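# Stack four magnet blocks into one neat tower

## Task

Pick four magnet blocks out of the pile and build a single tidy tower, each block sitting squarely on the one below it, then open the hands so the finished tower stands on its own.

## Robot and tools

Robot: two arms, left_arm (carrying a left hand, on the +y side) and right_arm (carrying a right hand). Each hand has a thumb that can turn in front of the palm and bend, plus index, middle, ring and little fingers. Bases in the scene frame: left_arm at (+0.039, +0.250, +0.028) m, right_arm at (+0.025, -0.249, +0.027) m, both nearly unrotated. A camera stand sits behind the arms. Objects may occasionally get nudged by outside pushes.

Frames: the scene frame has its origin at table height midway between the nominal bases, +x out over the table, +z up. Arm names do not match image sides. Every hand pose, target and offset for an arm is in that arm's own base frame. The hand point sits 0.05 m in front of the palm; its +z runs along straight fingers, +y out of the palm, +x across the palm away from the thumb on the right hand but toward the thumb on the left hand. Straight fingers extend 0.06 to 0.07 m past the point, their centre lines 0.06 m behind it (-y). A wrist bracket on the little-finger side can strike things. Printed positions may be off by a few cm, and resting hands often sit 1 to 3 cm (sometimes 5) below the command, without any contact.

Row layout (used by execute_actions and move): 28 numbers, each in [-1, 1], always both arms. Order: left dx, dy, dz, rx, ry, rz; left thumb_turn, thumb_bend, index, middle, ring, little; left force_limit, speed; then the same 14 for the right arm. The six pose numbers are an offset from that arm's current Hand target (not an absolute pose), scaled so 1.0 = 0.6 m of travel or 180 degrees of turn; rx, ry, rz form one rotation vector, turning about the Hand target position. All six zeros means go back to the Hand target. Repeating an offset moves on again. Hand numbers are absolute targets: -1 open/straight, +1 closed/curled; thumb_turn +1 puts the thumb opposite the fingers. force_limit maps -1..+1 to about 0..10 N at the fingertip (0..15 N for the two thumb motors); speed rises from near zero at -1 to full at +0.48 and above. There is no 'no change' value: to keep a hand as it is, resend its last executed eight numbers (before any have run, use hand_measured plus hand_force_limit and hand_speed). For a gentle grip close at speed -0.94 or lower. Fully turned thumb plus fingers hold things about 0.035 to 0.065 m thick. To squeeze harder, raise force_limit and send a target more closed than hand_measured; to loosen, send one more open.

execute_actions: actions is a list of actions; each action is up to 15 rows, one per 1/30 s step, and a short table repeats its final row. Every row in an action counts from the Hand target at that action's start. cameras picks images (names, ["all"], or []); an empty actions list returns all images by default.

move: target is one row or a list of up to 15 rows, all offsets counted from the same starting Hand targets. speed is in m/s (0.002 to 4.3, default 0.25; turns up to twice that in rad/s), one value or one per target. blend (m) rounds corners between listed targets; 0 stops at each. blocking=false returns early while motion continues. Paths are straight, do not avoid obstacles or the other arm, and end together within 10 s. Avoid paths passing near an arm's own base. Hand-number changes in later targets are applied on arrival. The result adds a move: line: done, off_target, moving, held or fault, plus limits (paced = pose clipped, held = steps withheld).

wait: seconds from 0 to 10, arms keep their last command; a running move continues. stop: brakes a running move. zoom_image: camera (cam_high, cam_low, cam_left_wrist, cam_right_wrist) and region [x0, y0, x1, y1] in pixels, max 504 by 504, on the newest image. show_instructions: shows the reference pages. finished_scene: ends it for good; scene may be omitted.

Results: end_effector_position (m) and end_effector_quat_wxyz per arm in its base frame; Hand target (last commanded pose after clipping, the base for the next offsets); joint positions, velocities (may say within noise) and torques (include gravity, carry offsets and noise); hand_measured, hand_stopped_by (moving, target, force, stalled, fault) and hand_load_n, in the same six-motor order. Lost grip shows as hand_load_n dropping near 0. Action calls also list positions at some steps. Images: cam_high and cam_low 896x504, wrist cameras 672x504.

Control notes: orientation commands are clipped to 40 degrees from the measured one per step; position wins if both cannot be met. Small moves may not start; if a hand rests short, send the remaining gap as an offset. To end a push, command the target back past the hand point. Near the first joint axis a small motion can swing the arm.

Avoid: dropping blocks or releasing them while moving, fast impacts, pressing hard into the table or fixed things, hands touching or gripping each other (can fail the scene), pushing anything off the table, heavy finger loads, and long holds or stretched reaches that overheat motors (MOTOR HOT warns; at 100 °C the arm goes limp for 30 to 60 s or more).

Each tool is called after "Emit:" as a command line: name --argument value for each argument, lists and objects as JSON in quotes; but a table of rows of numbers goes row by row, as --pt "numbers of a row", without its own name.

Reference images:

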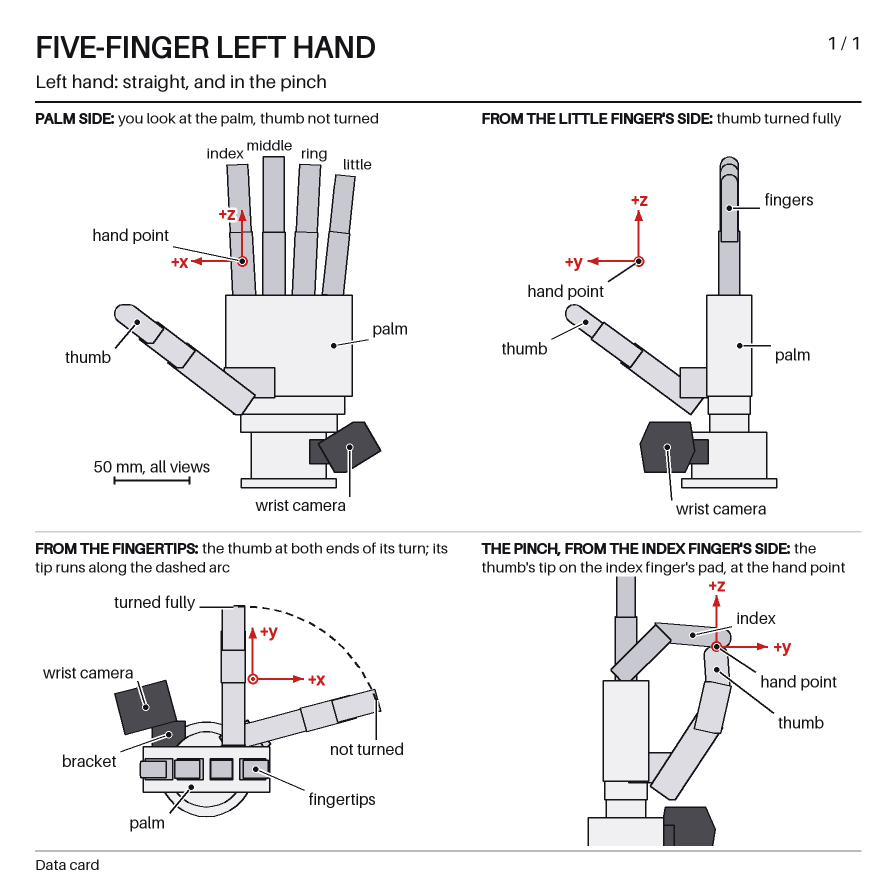

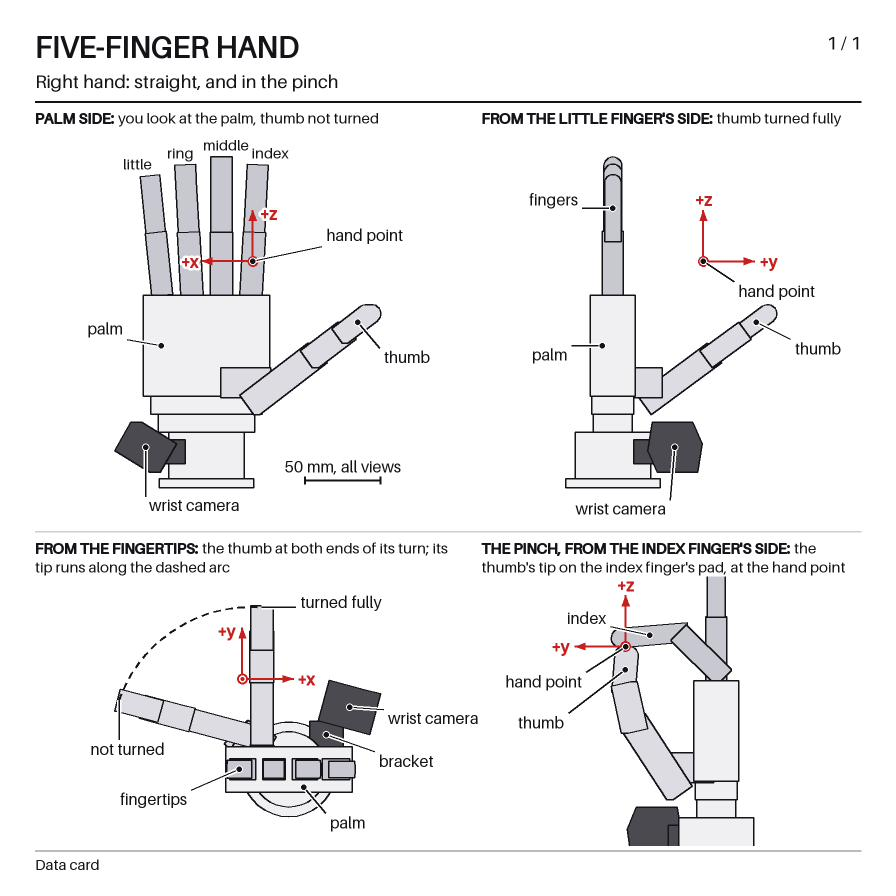

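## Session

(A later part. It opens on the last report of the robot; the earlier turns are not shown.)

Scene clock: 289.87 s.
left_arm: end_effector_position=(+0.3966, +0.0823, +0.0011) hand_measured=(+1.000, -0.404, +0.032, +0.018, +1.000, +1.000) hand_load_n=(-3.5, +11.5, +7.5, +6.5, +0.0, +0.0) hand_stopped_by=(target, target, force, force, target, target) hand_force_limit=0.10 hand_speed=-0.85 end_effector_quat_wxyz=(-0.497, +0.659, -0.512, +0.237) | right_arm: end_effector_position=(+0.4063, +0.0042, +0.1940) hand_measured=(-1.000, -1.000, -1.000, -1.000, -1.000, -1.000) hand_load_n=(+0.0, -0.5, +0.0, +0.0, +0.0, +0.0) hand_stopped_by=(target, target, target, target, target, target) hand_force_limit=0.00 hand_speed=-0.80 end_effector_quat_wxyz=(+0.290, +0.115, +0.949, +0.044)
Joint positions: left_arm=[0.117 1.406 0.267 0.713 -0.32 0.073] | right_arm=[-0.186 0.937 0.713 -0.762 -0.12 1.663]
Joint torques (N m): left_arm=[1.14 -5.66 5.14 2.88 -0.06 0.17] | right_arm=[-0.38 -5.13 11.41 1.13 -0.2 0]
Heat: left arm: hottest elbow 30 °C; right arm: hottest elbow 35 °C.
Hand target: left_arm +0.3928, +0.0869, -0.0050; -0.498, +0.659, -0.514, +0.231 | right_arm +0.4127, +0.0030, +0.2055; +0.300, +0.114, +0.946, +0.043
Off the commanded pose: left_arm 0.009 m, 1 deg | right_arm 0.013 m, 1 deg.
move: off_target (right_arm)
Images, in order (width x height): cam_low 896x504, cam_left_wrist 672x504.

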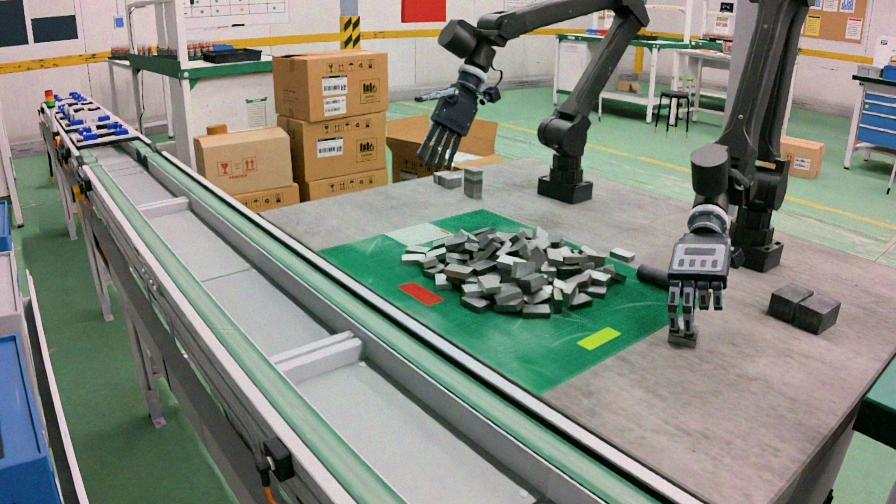

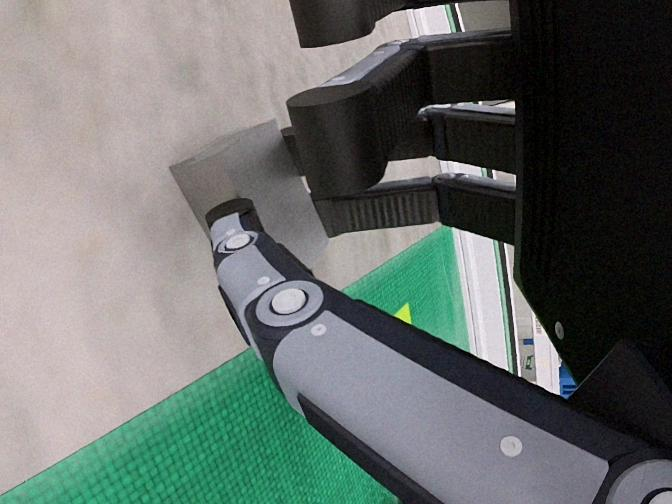

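Emit:
move --pt "0 0 0.006 0 0 0 1.0 -0.4 0.3 0.3 1 1 0.1 -0.85 0 0 0 0 0 0 -1 -1 -1 -1 -1 -1 0 -0.8" --pt "0 0 0.006 0 0 0 1.0 -0.5 -0.2 -0.2 1 1 0.1 -0.8 0 0 0 0 0 0 -1 -1 -1 -1 -1 -1 0 -0.8" --pt "0 0 0.006 0 0 0 1.0 -0.5 -0.55 -0.55 1 1 0.1 -0.3 0 0 0 0 0 0 -1 -1 -1 -1 -1 -1 0 -0.8" --speed 0.05 --cameras '["cam_left_wrist","cam_low"]'

Emit:
zoom_image --camera "cam_low" --region '[660, 315, 710, 355]'

Scene clock: 292.73 s.
left_arm: end_effector_position=(+0.3965, +0.0826, +0.0011) hand_measured=(+1.000, -0.500, -0.550, -0.550, +1.000, +1.000) hand_load_n=(+0.5, +0.0, +0.0, +0.0, +0.0, +0.0) hand_stopped_by=(target, target, target, target, target, target) hand_force_limit=0.10 hand_speed=-0.30 end_effector_quat_wxyz=(-0.497, +0.659, -0.512, +0.237) | right_arm: end_effector_position=(+0.4063, +0.0042, +0.1940) hand_measured=(-1.000, -1.000, -1.000, -1.000, -1.000, -1.000) hand_load_n=(+0.5, +0.0, +0.0, +0.0, +0.0, +0.0) hand_stopped_by=(target, target, target, target, target, target) hand_force_limit=0.00 hand_speed=-0.80 end_effector_quat_wxyz=(+0.290, +0.115, +0.949, +0.044)
Joint positions: left_arm=[0.117 1.406 0.267 0.713 -0.32 0.074] | right_arm=[-0.186 0.937 0.713 -0.762 -0.12 1.663]
Joint torques (N m): left_arm=[1.14 -7.18 5.33 2.07 -0.07 0.17] | right_arm=[-0.09 -5.36 11.34 1.02 -0.21 -0.03]
Heat: left arm: hottest elbow 29 °C; right arm: hottest elbow 35 °C.
Hand target: left_arm +0.3928, +0.0870, -0.0014; -0.498, +0.659, -0.514, +0.231 | right_arm +0.4127, +0.0030, +0.2055; +0.300, +0.114, +0.946, +0.043
Off the commanded pose: left_arm 0.006 m, 1 deg | right_arm 0.013 m, 1 deg.
move: off_target (right_arm)
Images, in order (width x height): cam_low 896x504, cam_left_wrist 672x504.

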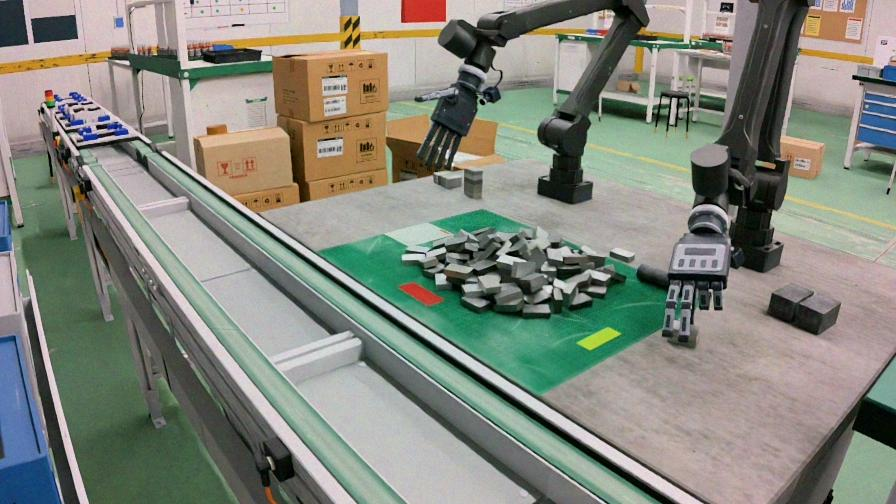

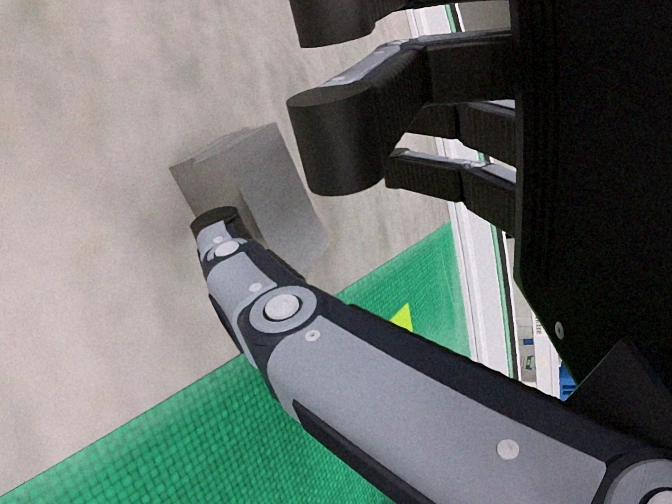

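Scaled by 10.080 from the camera's 896x504 image, which has a finer 1280x720 frame.

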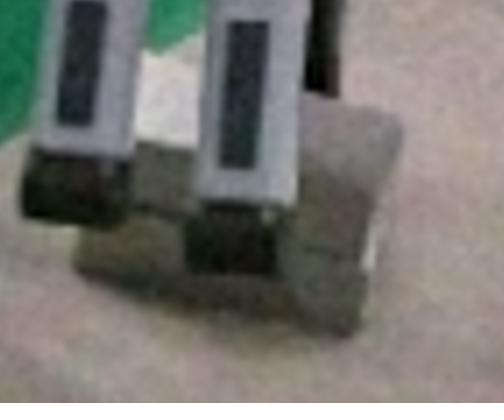

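Emit:
move --pt "0 0 0.02 0 0 0 1.0 -0.5 -0.55 -0.55 1 1 0.1 -0.3 0 0 0 0 0 0 -1 -1 -1 -1 -1 -1 0 -0.8" --pt "0.025 0 0.09 0 0 0 1.0 -0.5 -0.55 -0.55 1 1 0.1 -0.3 0 0 0 0 0 0 -1 -1 -1 -1 -1 -1 0 -0.8" --pt "0.025 0 0.16 0 0 0 1.0 -0.5 -0.55 -0.55 1 1 0.1 -0.3 0 0 0 0 0 0 -1 -1 -1 -1 -1 -1 0 -0.8" --speed '[0.05,0.1,0.2]' --cameras '["cam_left_wrist","cam_low","cam_high"]'

Scene clock: 295.90 s.
left_arm: end_effector_position=(+0.3882, +0.0818, +0.0683) hand_measured=(+1.000, -0.500, -0.550, -0.550, +1.000, +1.000) hand_load_n=(+0.0, +0.0, +0.0, +0.0, +0.0, +0.0) hand_stopped_by=(target, target, target, target, target, target) hand_force_limit=0.10 hand_speed=-0.30 end_effector_quat_wxyz=(-0.482, +0.667, -0.524, +0.221) | right_arm: end_effector_position=(+0.4063, +0.0042, +0.1940) hand_measured=(-1.000, -1.000, -1.000, -1.000, -1.000, -1.000) hand_load_n=(+0.0, +0.0, +0.0, +0.0, +0.0, -0.5) hand_stopped_by=(target, target, target, target, target, target) hand_force_limit=0.00 hand_speed=-0.80 end_effector_quat_wxyz=(+0.290, +0.115, +0.949, +0.044)
Joint positions: left_arm=[0.117 1.061 0.357 0.224 -0.32 0.074] | right_arm=[-0.186 0.937 0.713 -0.762 -0.12 1.663]
Joint torques (N m): left_arm=[0.56 -6.18 13.71 1.47 -0.37 0.14] | right_arm=[-0.15 -5.19 11.44 1.05 -0.18 -0.01]
Heat: left arm: hottest elbow 30 °C; right arm: hottest elbow 35 °C.
Hand target: left_arm +0.4078, +0.0870, +0.0946; -0.498, +0.659, -0.514, +0.231 | right_arm +0.4127, +0.0030, +0.2055; +0.300, +0.114, +0.946, +0.043
Off the commanded pose: left_arm 0.033 m, 3 deg | right_arm 0.013 m, 1 deg.
move: off_target (left_arm, right_arm)
Images, in order (width x height): cam_high 896x504, cam_low 896x504, cam_left_wrist 672x504.

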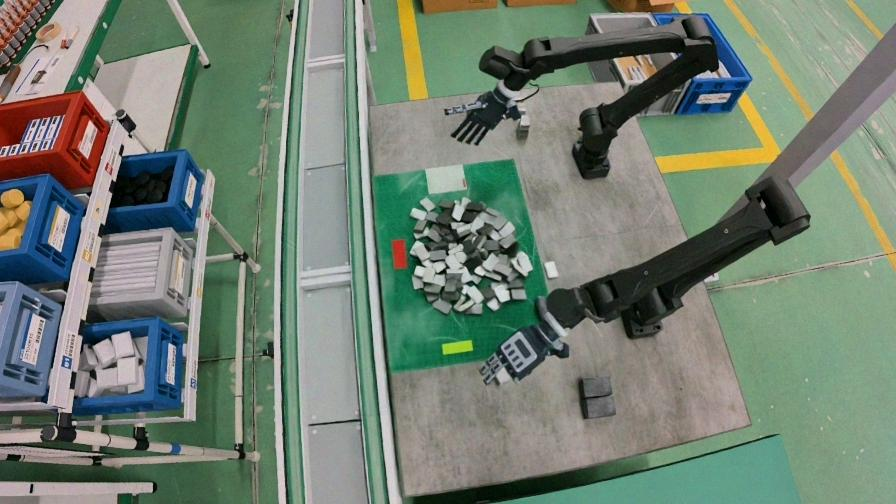

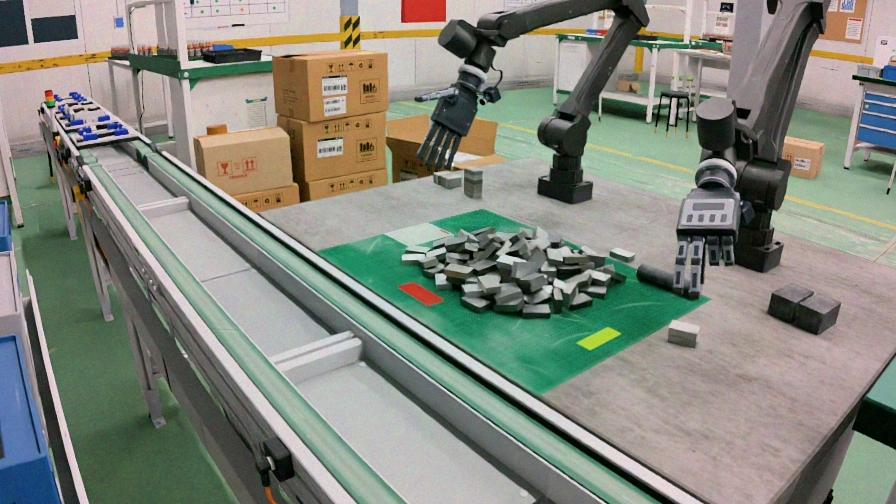

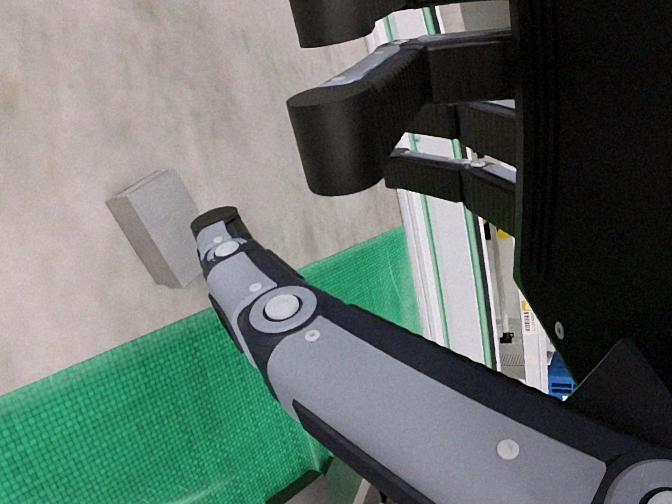

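Emit:
zoom_image --camera "cam_low" --region '[390, 210, 730, 400]'

Emit:
zoom_image --camera "cam_low" --region '[655, 310, 715, 358]'

Emit:
zoom_image --camera "cam_high" --region '[395, 180, 565, 325]'

Scaled by 1.482 from the camera's 896x504 image, which has a finer 1280x720 frame.

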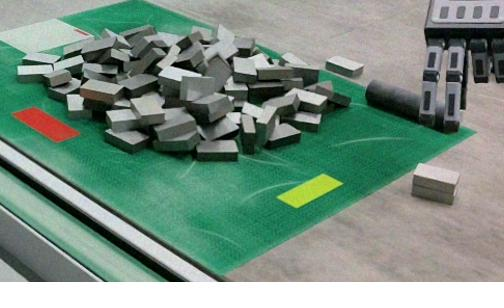

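Scaled by 8.400 from the camera's 896x504 image, which has a finer 1280x720 frame.

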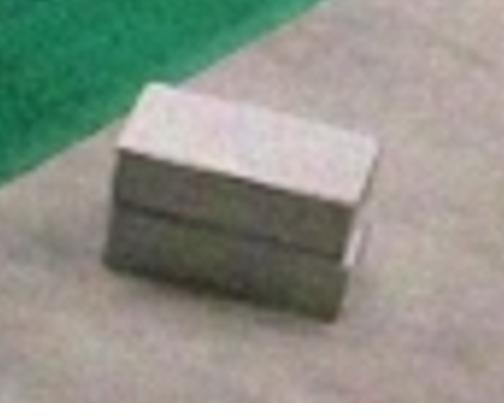

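Scaled by 2.965 from the camera's 896x504 image, which has a finer 1280x720 frame.

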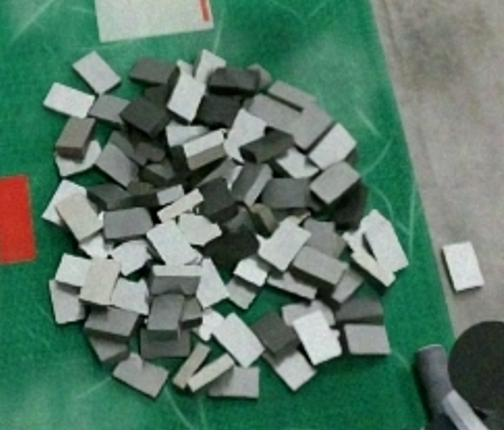

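Emit:
move --pt "0.01 -0.05 0.06 0 0 0 1.0 -0.4 -0.3 -0.3 1 1 0.2 0 0 0 0 0 0 0 -1 -1 -1 -1 -1 -1 0 -0.8" --pt "0.053 -0.378 0.03 0.0187 0.0323 -0.5635 0.84 0.6 0 0 1 1 0.2 0 0 0 0 0 0 0 -1 -1 -1 -1 -1 -1 0 -0.8" --speed '[0.3,0.45]' --blend '[0.03,0]' --cameras '["cam_left_wrist","cam_low","cam_high"]'

Scene clock: 301.60 s.
left_arm: end_effector_position=(+0.4194, -0.1348, +0.0998) hand_measured=(+0.840, +0.600, +0.000, +0.000, +1.000, +1.000) hand_load_n=(+0.0, +0.0, +0.0, +0.0, +0.0, +0.0) hand_stopped_by=(target, target, target, target, target, target) hand_force_limit=0.20 hand_speed=0.00 end_effector_quat_wxyz=(+0.120, -0.034, +0.864, -0.487) | right_arm: end_effector_position=(+0.4063, +0.0042, +0.1940) hand_measured=(-1.000, -1.000, -1.000, -1.000, -1.000, -1.000) hand_load_n=(+0.0, +0.0, +0.0, +0.0, +0.0, +0.0) hand_stopped_by=(target, target, target, target, target, target) hand_force_limit=0.00 hand_speed=-0.80 end_effector_quat_wxyz=(+0.290, +0.115, +0.949, +0.044)
Joint positions: left_arm=[0.004 1.438 0.901 -0.589 0.988 1.254] | right_arm=[-0.186 0.937 0.713 -0.762 -0.12 1.663]
Joint torques (N m): left_arm=[-0.44 -9.52 14.27 0.62 0.75 0.18] | right_arm=[-0.21 -5.54 11.36 0.98 -0.21 -0.01]
Heat: left arm: hottest elbow 31 °C; right arm: hottest elbow 35 °C.
Hand target: left_arm +0.4396, -0.1398, +0.1127; +0.131, -0.016, +0.863, -0.489 | right_arm +0.4127, +0.0030, +0.2055; +0.300, +0.114, +0.946, +0.043
Off the commanded pose: left_arm 0.024 m, 2 deg | right_arm 0.013 m, 1 deg.
move: off_target (left_arm, right_arm); blend cut to 0.0235 m at target 1; target 2's new numbers were sent with left_arm's hand 0.025 m and 2 deg from that target
Images, in order (width x height): cam_high 896x504, cam_low 896x504, cam_left_wrist 672x504.

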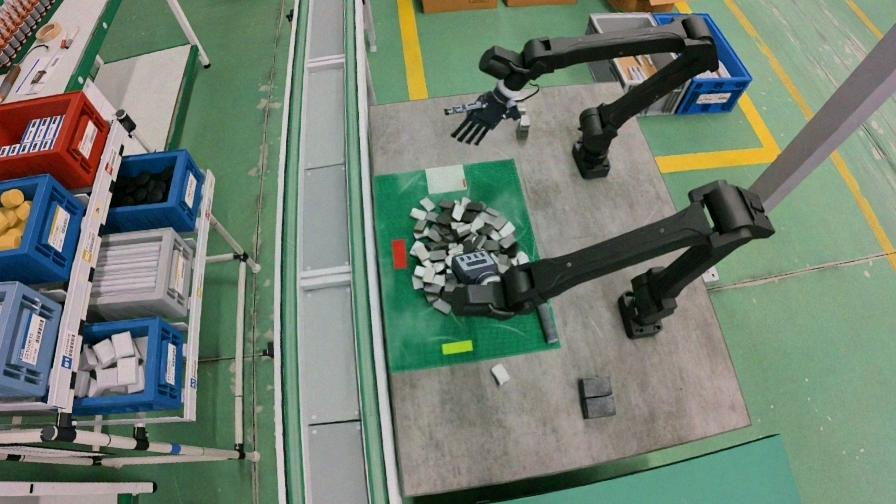

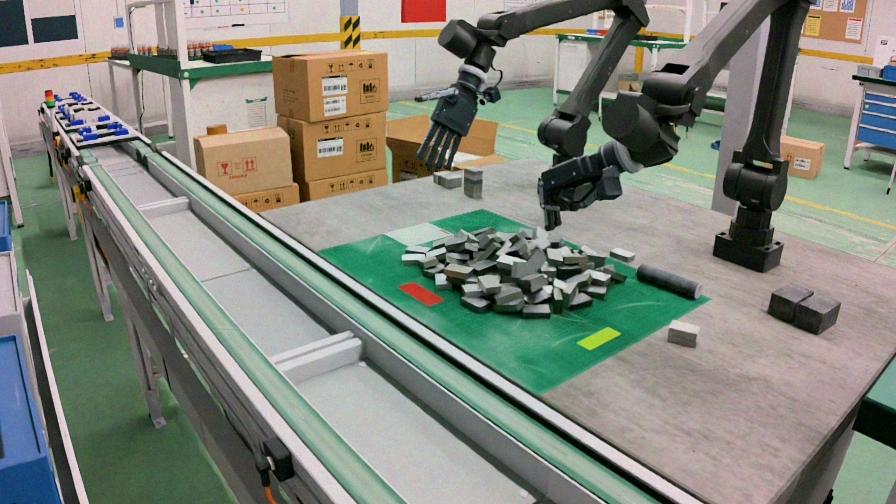

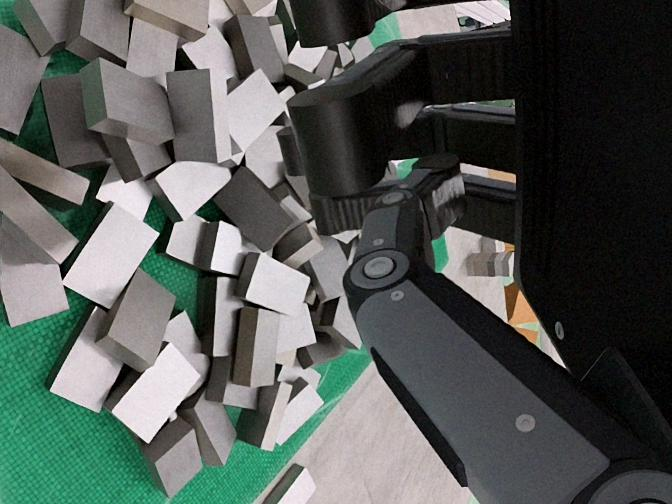

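Emit:
zoom_image --camera "cam_left_wrist" --region '[0, 180, 360, 504]'

Emit:
zoom_image --camera "cam_low" --region '[500, 220, 660, 330]'

Emit:
zoom_image --camera "cam_left_wrist" --region '[0, 0, 300, 225]'

Scaled by 1.400 from the camera's 672x504 image, which has a finer 960x720 frame.

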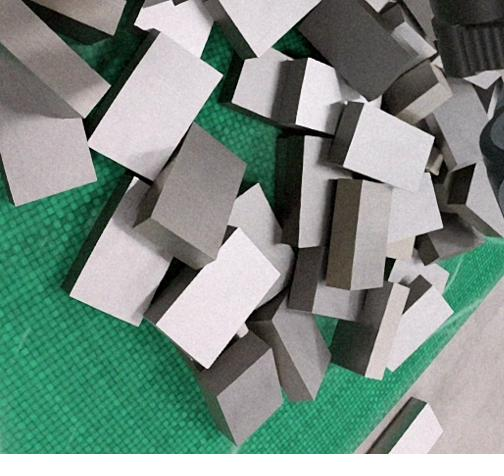

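Scaled by 3.150 from the camera's 896x504 image, which has a finer 1280x720 frame.

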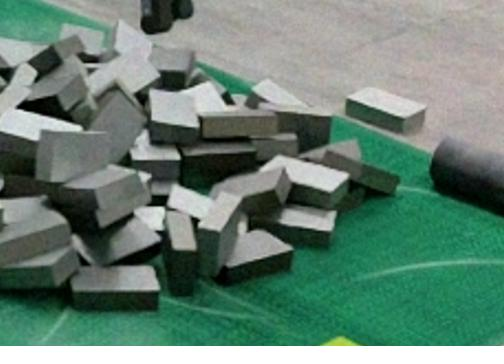

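Scaled by 1.680 from the camera's 672x504 image, which has a finer 960x720 frame.

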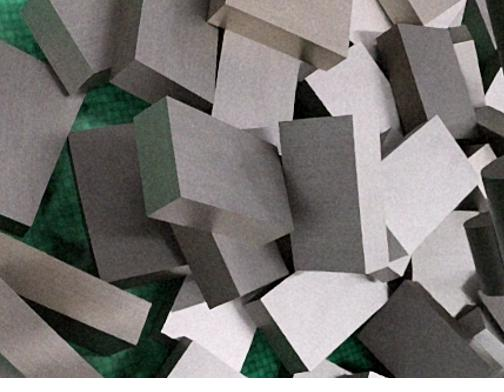

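Emit:
move --target '[0.1,0.03,-0.02,0,0,0,0.84,0.6,0,0,1,1,0.2,0,0,0,0,0,0,0,-1,-1,-1,-1,-1,-1,0,-0.8]' --speed 0.3 --cameras '["cam_left_wrist"]'

Scene clock: 304.67 s.
left_arm: end_effector_position=(+0.4775, -0.1254, +0.0895) hand_measured=(+0.840, +0.600, +0.000, +0.000, +1.000, +1.000) hand_load_n=(+0.0, +0.0, +0.0, +0.0, +0.0, +0.0) hand_stopped_by=(target, target, target, target, target, target) hand_force_limit=0.20 hand_speed=0.00 end_effector_quat_wxyz=(+0.116, -0.026, +0.865, -0.488) | right_arm: end_effector_position=(+0.4063, +0.0042, +0.1940) hand_measured=(-1.000, -1.000, -1.000, -1.000, -1.000, -1.000) hand_load_n=(+0.0, +0.0, +0.0, +0.0, +0.0, +0.0) hand_stopped_by=(target, target, target, target, target, target) hand_force_limit=0.00 hand_speed=-0.80 end_effector_quat_wxyz=(+0.290, +0.115, +0.949, +0.044)
Joint positions: left_arm=[0.025 1.607 1.069 -0.642 1.004 1.318] | right_arm=[-0.186 0.937 0.713 -0.762 -0.12 1.663]
Joint torques (N m): left_arm=[0.85 -11.99 14.08 0.57 0.8 0.18] | right_arm=[-0.32 -5.3 11.43 1.03 -0.2 -0.01]
Heat: left arm: hottest elbow 31 °C; right arm: hottest elbow 35 °C.
Hand target: left_arm +0.4995, -0.1218, +0.1005; +0.130, -0.016, +0.863, -0.488 | right_arm +0.4127, +0.0030, +0.2055; +0.300, +0.114, +0.946, +0.043
Off the commanded pose: left_arm 0.025 m, 2 deg | right_arm 0.013 m, 1 deg.
move: off_target (left_arm, right_arm)
Images, in order (width x height): cam_left_wrist 672x504.

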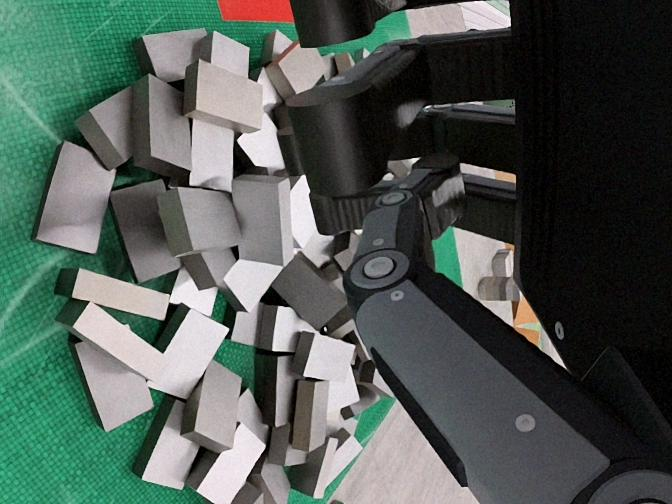

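Emit:
zoom_image --camera "cam_left_wrist" --region '[20, 120, 280, 320]'

Emit:
zoom_image --camera "cam_left_wrist" --region '[20, 250, 280, 450]'

Scaled by 1.938 from the camera's 672x504 image, which has a finer 960x720 frame.

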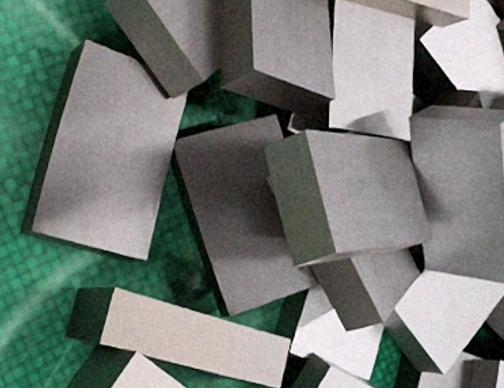

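Scaled by 1.938 from the camera's 672x504 image, which has a finer 960x720 frame.

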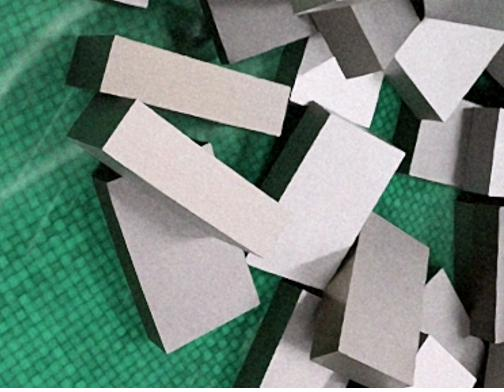

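Emit:
move --pt "-0.0325 0.0647 -0.05 0 0 0 0.84 0.6 0 1 1 1 0.2 0 0 0 0 0 0 0 -1 -1 -1 -1 -1 -1 0 -0.8" --pt "-0.0325 0.0647 -0.134 0 0 0 0.84 0.6 0 1 1 1 0.2 0 0 0 0 0 0 0 -1 -1 -1 -1 -1 -1 0 -0.8" --speed '[0.2,0.15]' --blend '[0.01,0]' --cameras '["cam_left_wrist"]'

Emit:
zoom_image --camera "cam_left_wrist" --region '[100, 20, 380, 220]'

Scene clock: 308.23 s.
left_arm: end_effector_position=(+0.4772, -0.0843, +0.0260) hand_measured=(+0.840, +0.600, +0.000, +0.352, +1.000, +1.000) hand_load_n=(+2.5, +2.5, +0.0, +12.0, +0.0, +0.0) hand_stopped_by=(target, target, target, force, target, target) hand_force_limit=0.20 hand_speed=0.00 end_effector_quat_wxyz=(+0.126, -0.022, +0.863, -0.488) | right_arm: end_effector_position=(+0.4063, +0.0042, +0.1940) hand_measured=(-1.000, -1.000, -1.000, -1.000, -1.000, -1.000) hand_load_n=(+0.0, +0.0, +0.0, +0.0, +0.0, +0.0) hand_stopped_by=(target, target, target, target, target, target) hand_force_limit=0.00 hand_speed=-0.80 end_effector_quat_wxyz=(+0.290, +0.115, +0.949, +0.044)
Joint positions: left_arm=[0.114 1.72 1.023 -0.593 1.033 1.474] | right_arm=[-0.186 0.937 0.713 -0.762 -0.12 1.663]
Joint torques (N m): left_arm=[0.44 -13.1 7.82 1.5 0.83 0.19] | right_arm=[-0.38 -5.3 11.37 1.06 -0.21 -0.02]
Heat: left arm: hottest elbow 32 °C; right arm: hottest elbow 35 °C.
Hand target: left_arm +0.4800, -0.0831, +0.0201; +0.130, -0.016, +0.863, -0.488 | right_arm +0.4127, +0.0030, +0.2055; +0.300, +0.114, +0.946, +0.043
Off the commanded pose: left_arm 0.007 m, 1 deg | right_arm 0.013 m, 1 deg.
move: off_target (right_arm)
Images, in order (width x height): cam_left_wrist 672x504.

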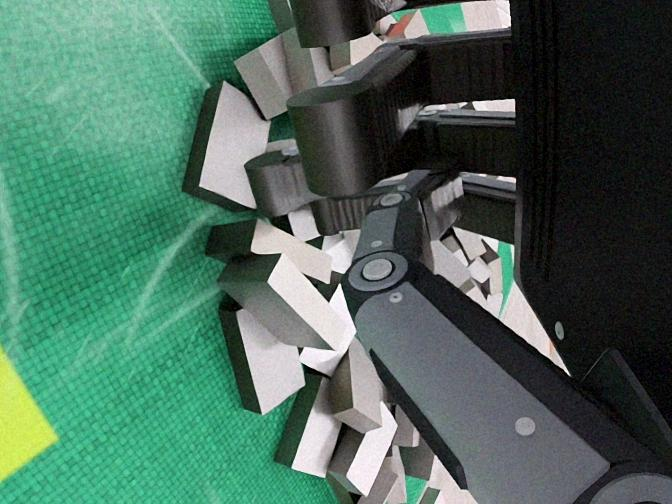

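Scaled by 1.800 from the camera's 672x504 image, which has a finer 960x720 frame.

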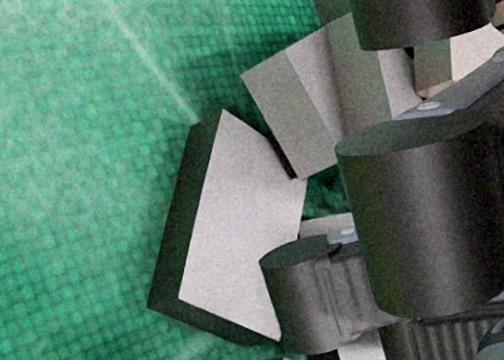

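Emit:
move --pt "0.003 -0.012 -0.02 0 0 0 0.84 0.6 0 0.3 1 1 0.2 -0.3 0 0 0 0 0 0 -1 -1 -1 -1 -1 -1 0 -0.8" --pt "0.003 -0.012 -0.046 0 0 0 0.84 0.6 0 0.3 1 1 0.2 -0.3 0 0 0 0 0 0 -1 -1 -1 -1 -1 -1 0 -0.8" --speed '[0.1,0.05]' --cameras '["cam_left_wrist"]'

Emit:
zoom_image --camera "cam_left_wrist" --region '[180, 60, 400, 280]'

Scene clock: 310.97 s.
left_arm: end_effector_position=(+0.4849, -0.0839, +0.0024) hand_measured=(+0.840, +0.600, +0.000, +0.298, +1.000, +1.000) hand_load_n=(+1.5, +1.5, +0.0, +6.5, +0.0, +0.0) hand_stopped_by=(target, target, target, force, target, target) hand_force_limit=0.20 hand_speed=-0.30 end_effector_quat_wxyz=(+0.140, -0.013, +0.862, -0.487) | right_arm: end_effector_position=(+0.4063, +0.0042, +0.1940) hand_measured=(-1.000, -1.000, -1.000, -1.000, -1.000, -1.000) hand_load_n=(+0.0, +0.0, +0.0, +0.0, +0.0, +0.0) hand_stopped_by=(target, target, target, target, target, target) hand_force_limit=0.00 hand_speed=-0.80 end_effector_quat_wxyz=(+0.290, +0.115, +0.949, +0.044)
Joint positions: left_arm=[0.113 1.766 1.004 -0.495 1.033 1.474] | right_arm=[-0.186 0.937 0.713 -0.762 -0.12 1.663]
Joint torques (N m): left_arm=[-0.56 -13.04 7.06 1.51 0.62 -0.11] | right_arm=[-0.32 -5.3 11.37 1.09 -0.19 -0.02]
Heat: left arm: hottest elbow 31 °C; right arm: hottest elbow 35 °C.
Hand target: left_arm +0.4819, -0.0902, -0.0075; +0.130, -0.016, +0.863, -0.488 | right_arm +0.4127, +0.0030, +0.2055; +0.300, +0.114, +0.946, +0.043
Off the commanded pose: left_arm 0.012 m, 1 deg | right_arm 0.013 m, 1 deg.
move: off_target (left_arm, right_arm)
Images, in order (width x height): cam_left_wrist 672x504.

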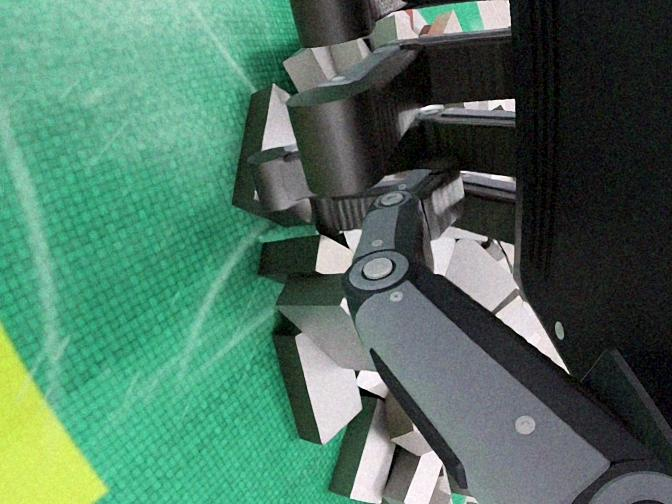

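Scaled by 2.291 from the camera's 672x504 image, which has a finer 960x720 frame.

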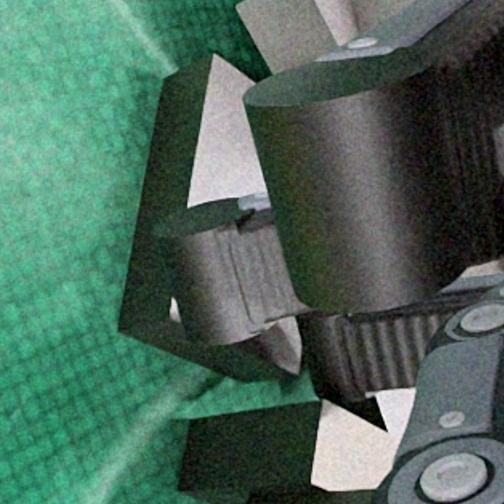

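Emit:
move --pt "0 0 0.083 0 0 0 0.84 0.6 0 0.2 1 1 0.2 -0.3 0 0 0 0 0 0 -1 -1 -1 -1 -1 -1 0 -0.8" --pt "-0.02 -0.0413 0.083 0 0 0 0.84 0.6 0 0.2 1 1 0.2 -0.3 0 0 0 0 0 0 -1 -1 -1 -1 -1 -1 0 -0.8" --pt "-0.005 0.0103 0.083 0 0 0 0.84 0.6 0 0.2 1 1 0.2 -0.3 0 0 0 0 0 0 -1 -1 -1 -1 -1 -1 0 -0.8" --pt "-0.005 0.0103 0.0325 0 0 0 0.84 0.6 0 0.2 1 1 0.2 -0.3 0 0 0 0 0 0 -1 -1 -1 -1 -1 -1 0 -0.8" --speed 0.15 --cameras '["cam_left_wrist"]'

Emit:
zoom_image --camera "cam_left_wrist" --region '[180, 60, 400, 280]'

Scene clock: 315.10 s.
left_arm: end_effector_position=(+0.4640, -0.0880, +0.0125) hand_measured=(+0.840, +0.600, +0.000, +0.200, +1.000, +1.000) hand_load_n=(+0.0, +0.0, +0.0, +0.0, +0.0, +0.0) hand_stopped_by=(target, target, target, target, target, target) hand_force_limit=0.20 hand_speed=-0.30 end_effector_quat_wxyz=(+0.116, -0.026, +0.863, -0.491) | right_arm: end_effector_position=(+0.4063, +0.0042, +0.1940) hand_measured=(-1.000, -1.000, -1.000, -1.000, -1.000, -1.000) hand_load_n=(-0.5, +0.0, +0.0, +0.0, +0.5, +0.0) hand_stopped_by=(target, target, target, target, target, target) hand_force_limit=0.00 hand_speed=-0.80 end_effector_quat_wxyz=(+0.290, +0.115, +0.949, +0.044)
Joint positions: left_arm=[0.111 1.727 0.986 -0.569 1.038 1.471] | right_arm=[-0.186 0.937 0.713 -0.762 -0.12 1.663]
Joint torques (N m): left_arm=[0.67 -12.63 9.8 1.52 0.63 0.18] | right_arm=[-0.15 -5.01 11.32 1.07 -0.22 -0.03]
Heat: left arm: hottest elbow 31 °C; right arm: hottest elbow 35 °C.
Hand target: left_arm +0.4789, -0.0841, +0.0121; +0.130, -0.016, +0.863, -0.489 | right_arm +0.4127, +0.0030, +0.2055; +0.300, +0.114, +0.946, +0.043
Off the commanded pose: left_arm 0.015 m, 2 deg | right_arm 0.013 m, 1 deg.
move: off_target (left_arm, right_arm)
Images, in order (width x height): cam_left_wrist 672x504.

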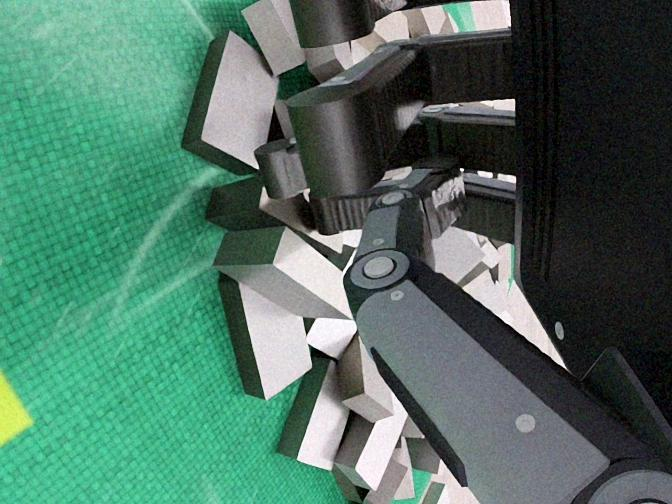

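Scaled by 2.291 from the camera's 672x504 image, which has a finer 960x720 frame.

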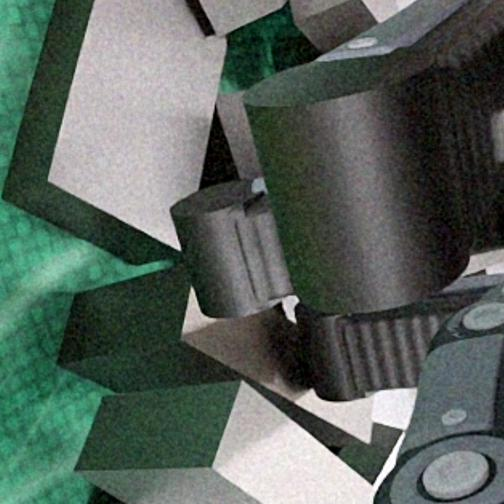

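Emit:
move --pt "0.03 -0.003 0.005 0 0 0 0.84 0.6 0 0.2 1 1 0.2 -0.3 0 0 0 0 0 0 -1 -1 -1 -1 -1 -1 0 -0.8" --speed 0.1 --cameras '["cam_left_wrist"]'

Emit:
zoom_image --camera "cam_left_wrist" --region '[180, 60, 400, 280]'

Scene clock: 316.37 s.
left_arm: end_effector_position=(+0.4745, -0.0870, +0.0109) hand_measured=(+0.840, +0.600, +0.000, +0.200, +1.000, +1.000) hand_load_n=(+0.0, +0.0, +0.0, +0.0, +0.0, +0.0) hand_stopped_by=(target, target, target, target, target, target) hand_force_limit=0.20 hand_speed=-0.30 end_effector_quat_wxyz=(+0.117, -0.025, +0.863, -0.491) | right_arm: end_effector_position=(+0.4063, +0.0042, +0.1940) hand_measured=(-1.000, -1.000, -1.000, -1.000, -1.000, -1.000) hand_load_n=(+0.0, +0.0, +0.0, +0.0, +0.0, +0.0) hand_stopped_by=(target, target, target, target, target, target) hand_force_limit=0.00 hand_speed=-0.80 end_effector_quat_wxyz=(+0.290, +0.115, +0.949, +0.044)
Joint positions: left_arm=[0.11 1.751 1.014 -0.569 1.038 1.471] | right_arm=[-0.186 0.937 0.713 -0.762 -0.12 1.663]
Joint torques (N m): left_arm=[0.09 -12.63 12.03 1.14 0.54 0.03] | right_arm=[-0.44 -5.36 11.33 1.09 -0.19 -0.02]
Heat: left arm: hottest elbow 31 °C; right arm: hottest elbow 35 °C.
Hand target: left_arm +0.4968, -0.0858, +0.0150; +0.130, -0.016, +0.863, -0.489 | right_arm +0.4127, +0.0030, +0.2055; +0.300, +0.114, +0.946, +0.043
Off the commanded pose: left_arm 0.023 m, 2 deg | right_arm 0.013 m, 1 deg.
move: off_target (left_arm, right_arm)
Images, in order (width x height): cam_left_wrist 672x504.

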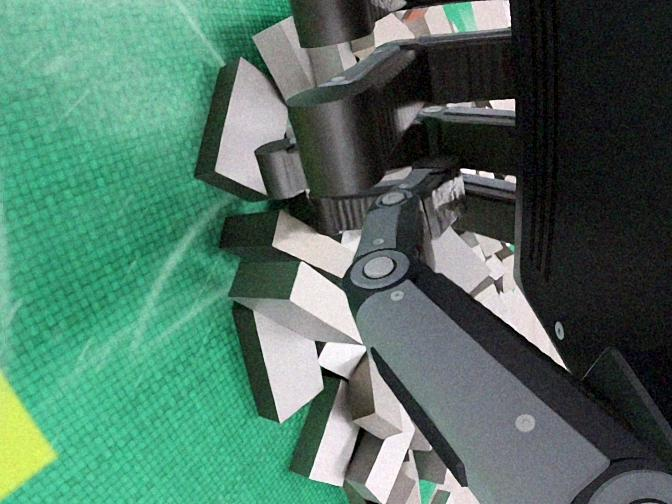

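Scaled by 2.291 from the camera's 672x504 image, which has a finer 960x720 frame.

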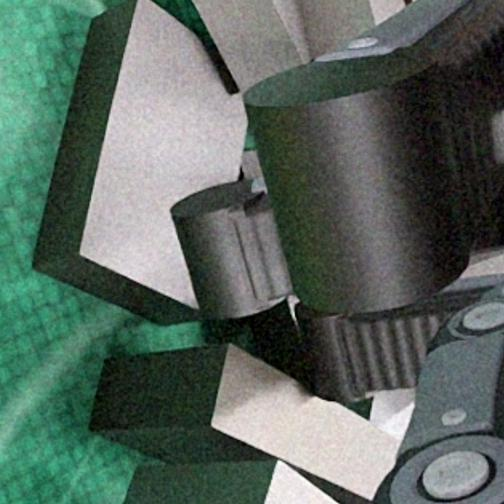

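Emit:
move --pt "-0.015 -0.002 -0.04 0 0 0 0.84 0.6 0 0.2 1 1 0.2 -0.3 0 0 0 0 0 0 -1 -1 -1 -1 -1 -1 0 -0.8" --speed 0.06 --cameras '["cam_left_wrist"]'

Emit:
zoom_image --camera "cam_left_wrist" --region '[180, 60, 400, 280]'

Scene clock: 317.67 s.
left_arm: end_effector_position=(+0.4848, -0.0858, -0.0009) hand_measured=(+0.840, +0.600, +0.000, +0.200, +1.000, +1.000) hand_load_n=(+0.0, +0.0, +0.0, +0.0, +0.0, +0.0) hand_stopped_by=(target, target, target, target, target, target) hand_force_limit=0.20 hand_speed=-0.30 end_effector_quat_wxyz=(+0.132, -0.017, +0.862, -0.489) | right_arm: end_effector_position=(+0.4063, +0.0042, +0.1940) hand_measured=(-1.000, -1.000, -1.000, -1.000, -1.000, -1.000) hand_load_n=(+0.0, +0.0, -0.5, +0.0, +0.0, +0.0) hand_stopped_by=(target, target, target, target, target, target) hand_force_limit=0.00 hand_speed=-0.80 end_effector_quat_wxyz=(+0.290, +0.115, +0.949, +0.044)
Joint positions: left_arm=[0.11 1.781 1.014 -0.506 1.037 1.471] | right_arm=[-0.186 0.937 0.713 -0.762 -0.12 1.663]
Joint torques (N m): left_arm=[0.03 -12.98 7.95 1.51 0.54 0.02] | right_arm=[-0.44 -5.36 11.4 1.18 -0.18 -0.01]
Heat: left arm: hottest elbow 31 °C; right arm: hottest elbow 35 °C.
Hand target: left_arm +0.4878, -0.0870, -0.0089; +0.130, -0.016, +0.863, -0.489 | right_arm +0.4127, +0.0030, +0.2055; +0.300, +0.114, +0.946, +0.043
Off the commanded pose: left_arm 0.009 m, 0 deg | right_arm 0.013 m, 1 deg.
move: off_target (right_arm)
Images, in order (width x height): cam_left_wrist 672x504.

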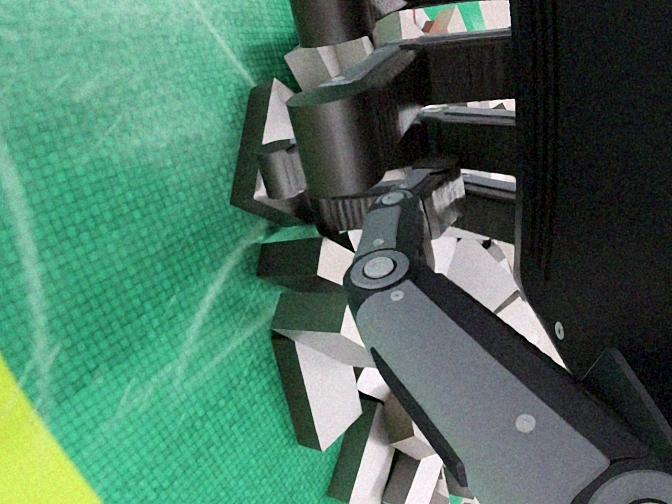

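Scaled by 2.291 from the camera's 672x504 image, which has a finer 960x720 frame.

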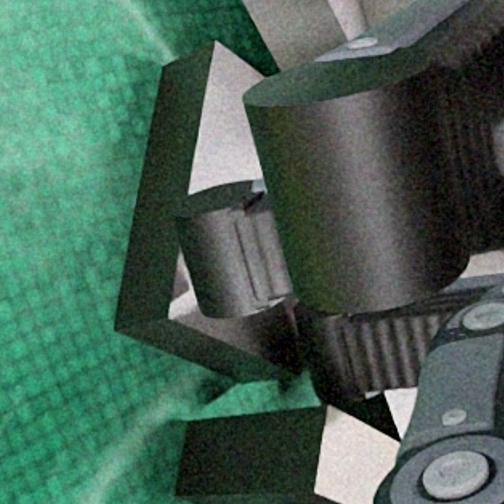

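Emit:
move --pt "-0.004 -0.004 -0.01 0 0 0 0.84 0.6 0 0.2 1 1 0.2 -0.3 0 0 0 0 0 0 -1 -1 -1 -1 -1 -1 0 -0.8" --speed 0.05 --cameras '["cam_left_wrist"]'

Emit:
zoom_image --camera "cam_left_wrist" --region '[180, 60, 400, 280]'

Scene clock: 318.67 s.
left_arm: end_effector_position=(+0.4895, -0.0852, -0.0017) hand_measured=(+0.840, +0.600, +0.000, +0.200, +1.000, +1.000) hand_load_n=(+0.0, +0.0, +0.0, +0.0, +0.0, +0.0) hand_stopped_by=(target, target, target, target, target, target) hand_force_limit=0.20 hand_speed=-0.30 end_effector_quat_wxyz=(+0.140, -0.012, +0.861, -0.488) | right_arm: end_effector_position=(+0.4063, +0.0042, +0.1940) hand_measured=(-1.000, -1.000, -1.000, -1.000, -1.000, -1.000) hand_load_n=(+0.0, +0.0, +0.0, +0.0, +0.0, +0.0) hand_stopped_by=(target, target, target, target, target, target) hand_force_limit=0.00 hand_speed=-0.80 end_effector_quat_wxyz=(+0.290, +0.115, +0.949, +0.044)
Joint positions: left_arm=[0.11 1.784 1.014 -0.483 1.036 1.471] | right_arm=[-0.186 0.937 0.713 -0.762 -0.12 1.663]
Joint torques (N m): left_arm=[-0.32 -12.92 6.72 1.62 0.52 -0.06] | right_arm=[-0.09 -5.42 11.48 1.11 -0.21 -0.01]
Heat: left arm: hottest elbow 31 °C; right arm: hottest elbow 35 °C.
Hand target: left_arm +0.4854, -0.0894, -0.0149; +0.130, -0.016, +0.863, -0.488 | right_arm +0.4127, +0.0030, +0.2055; +0.300, +0.114, +0.946, +0.043
Off the commanded pose: left_arm 0.014 m, 1 deg | right_arm 0.013 m, 1 deg.
move: off_target (left_arm, right_arm)
Images, in order (width x height): cam_left_wrist 672x504.

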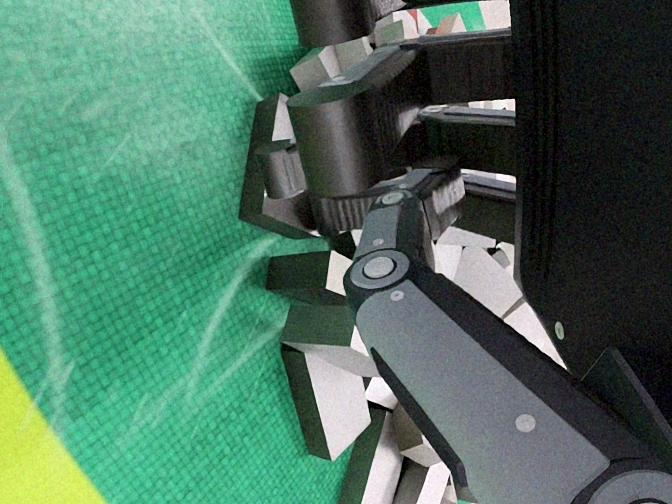

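Scaled by 2.291 from the camera's 672x504 image, which has a finer 960x720 frame.

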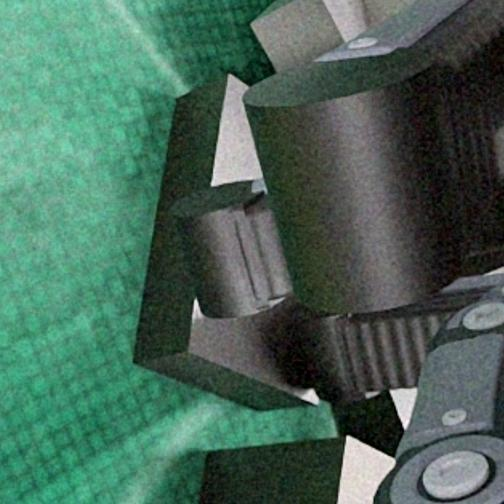

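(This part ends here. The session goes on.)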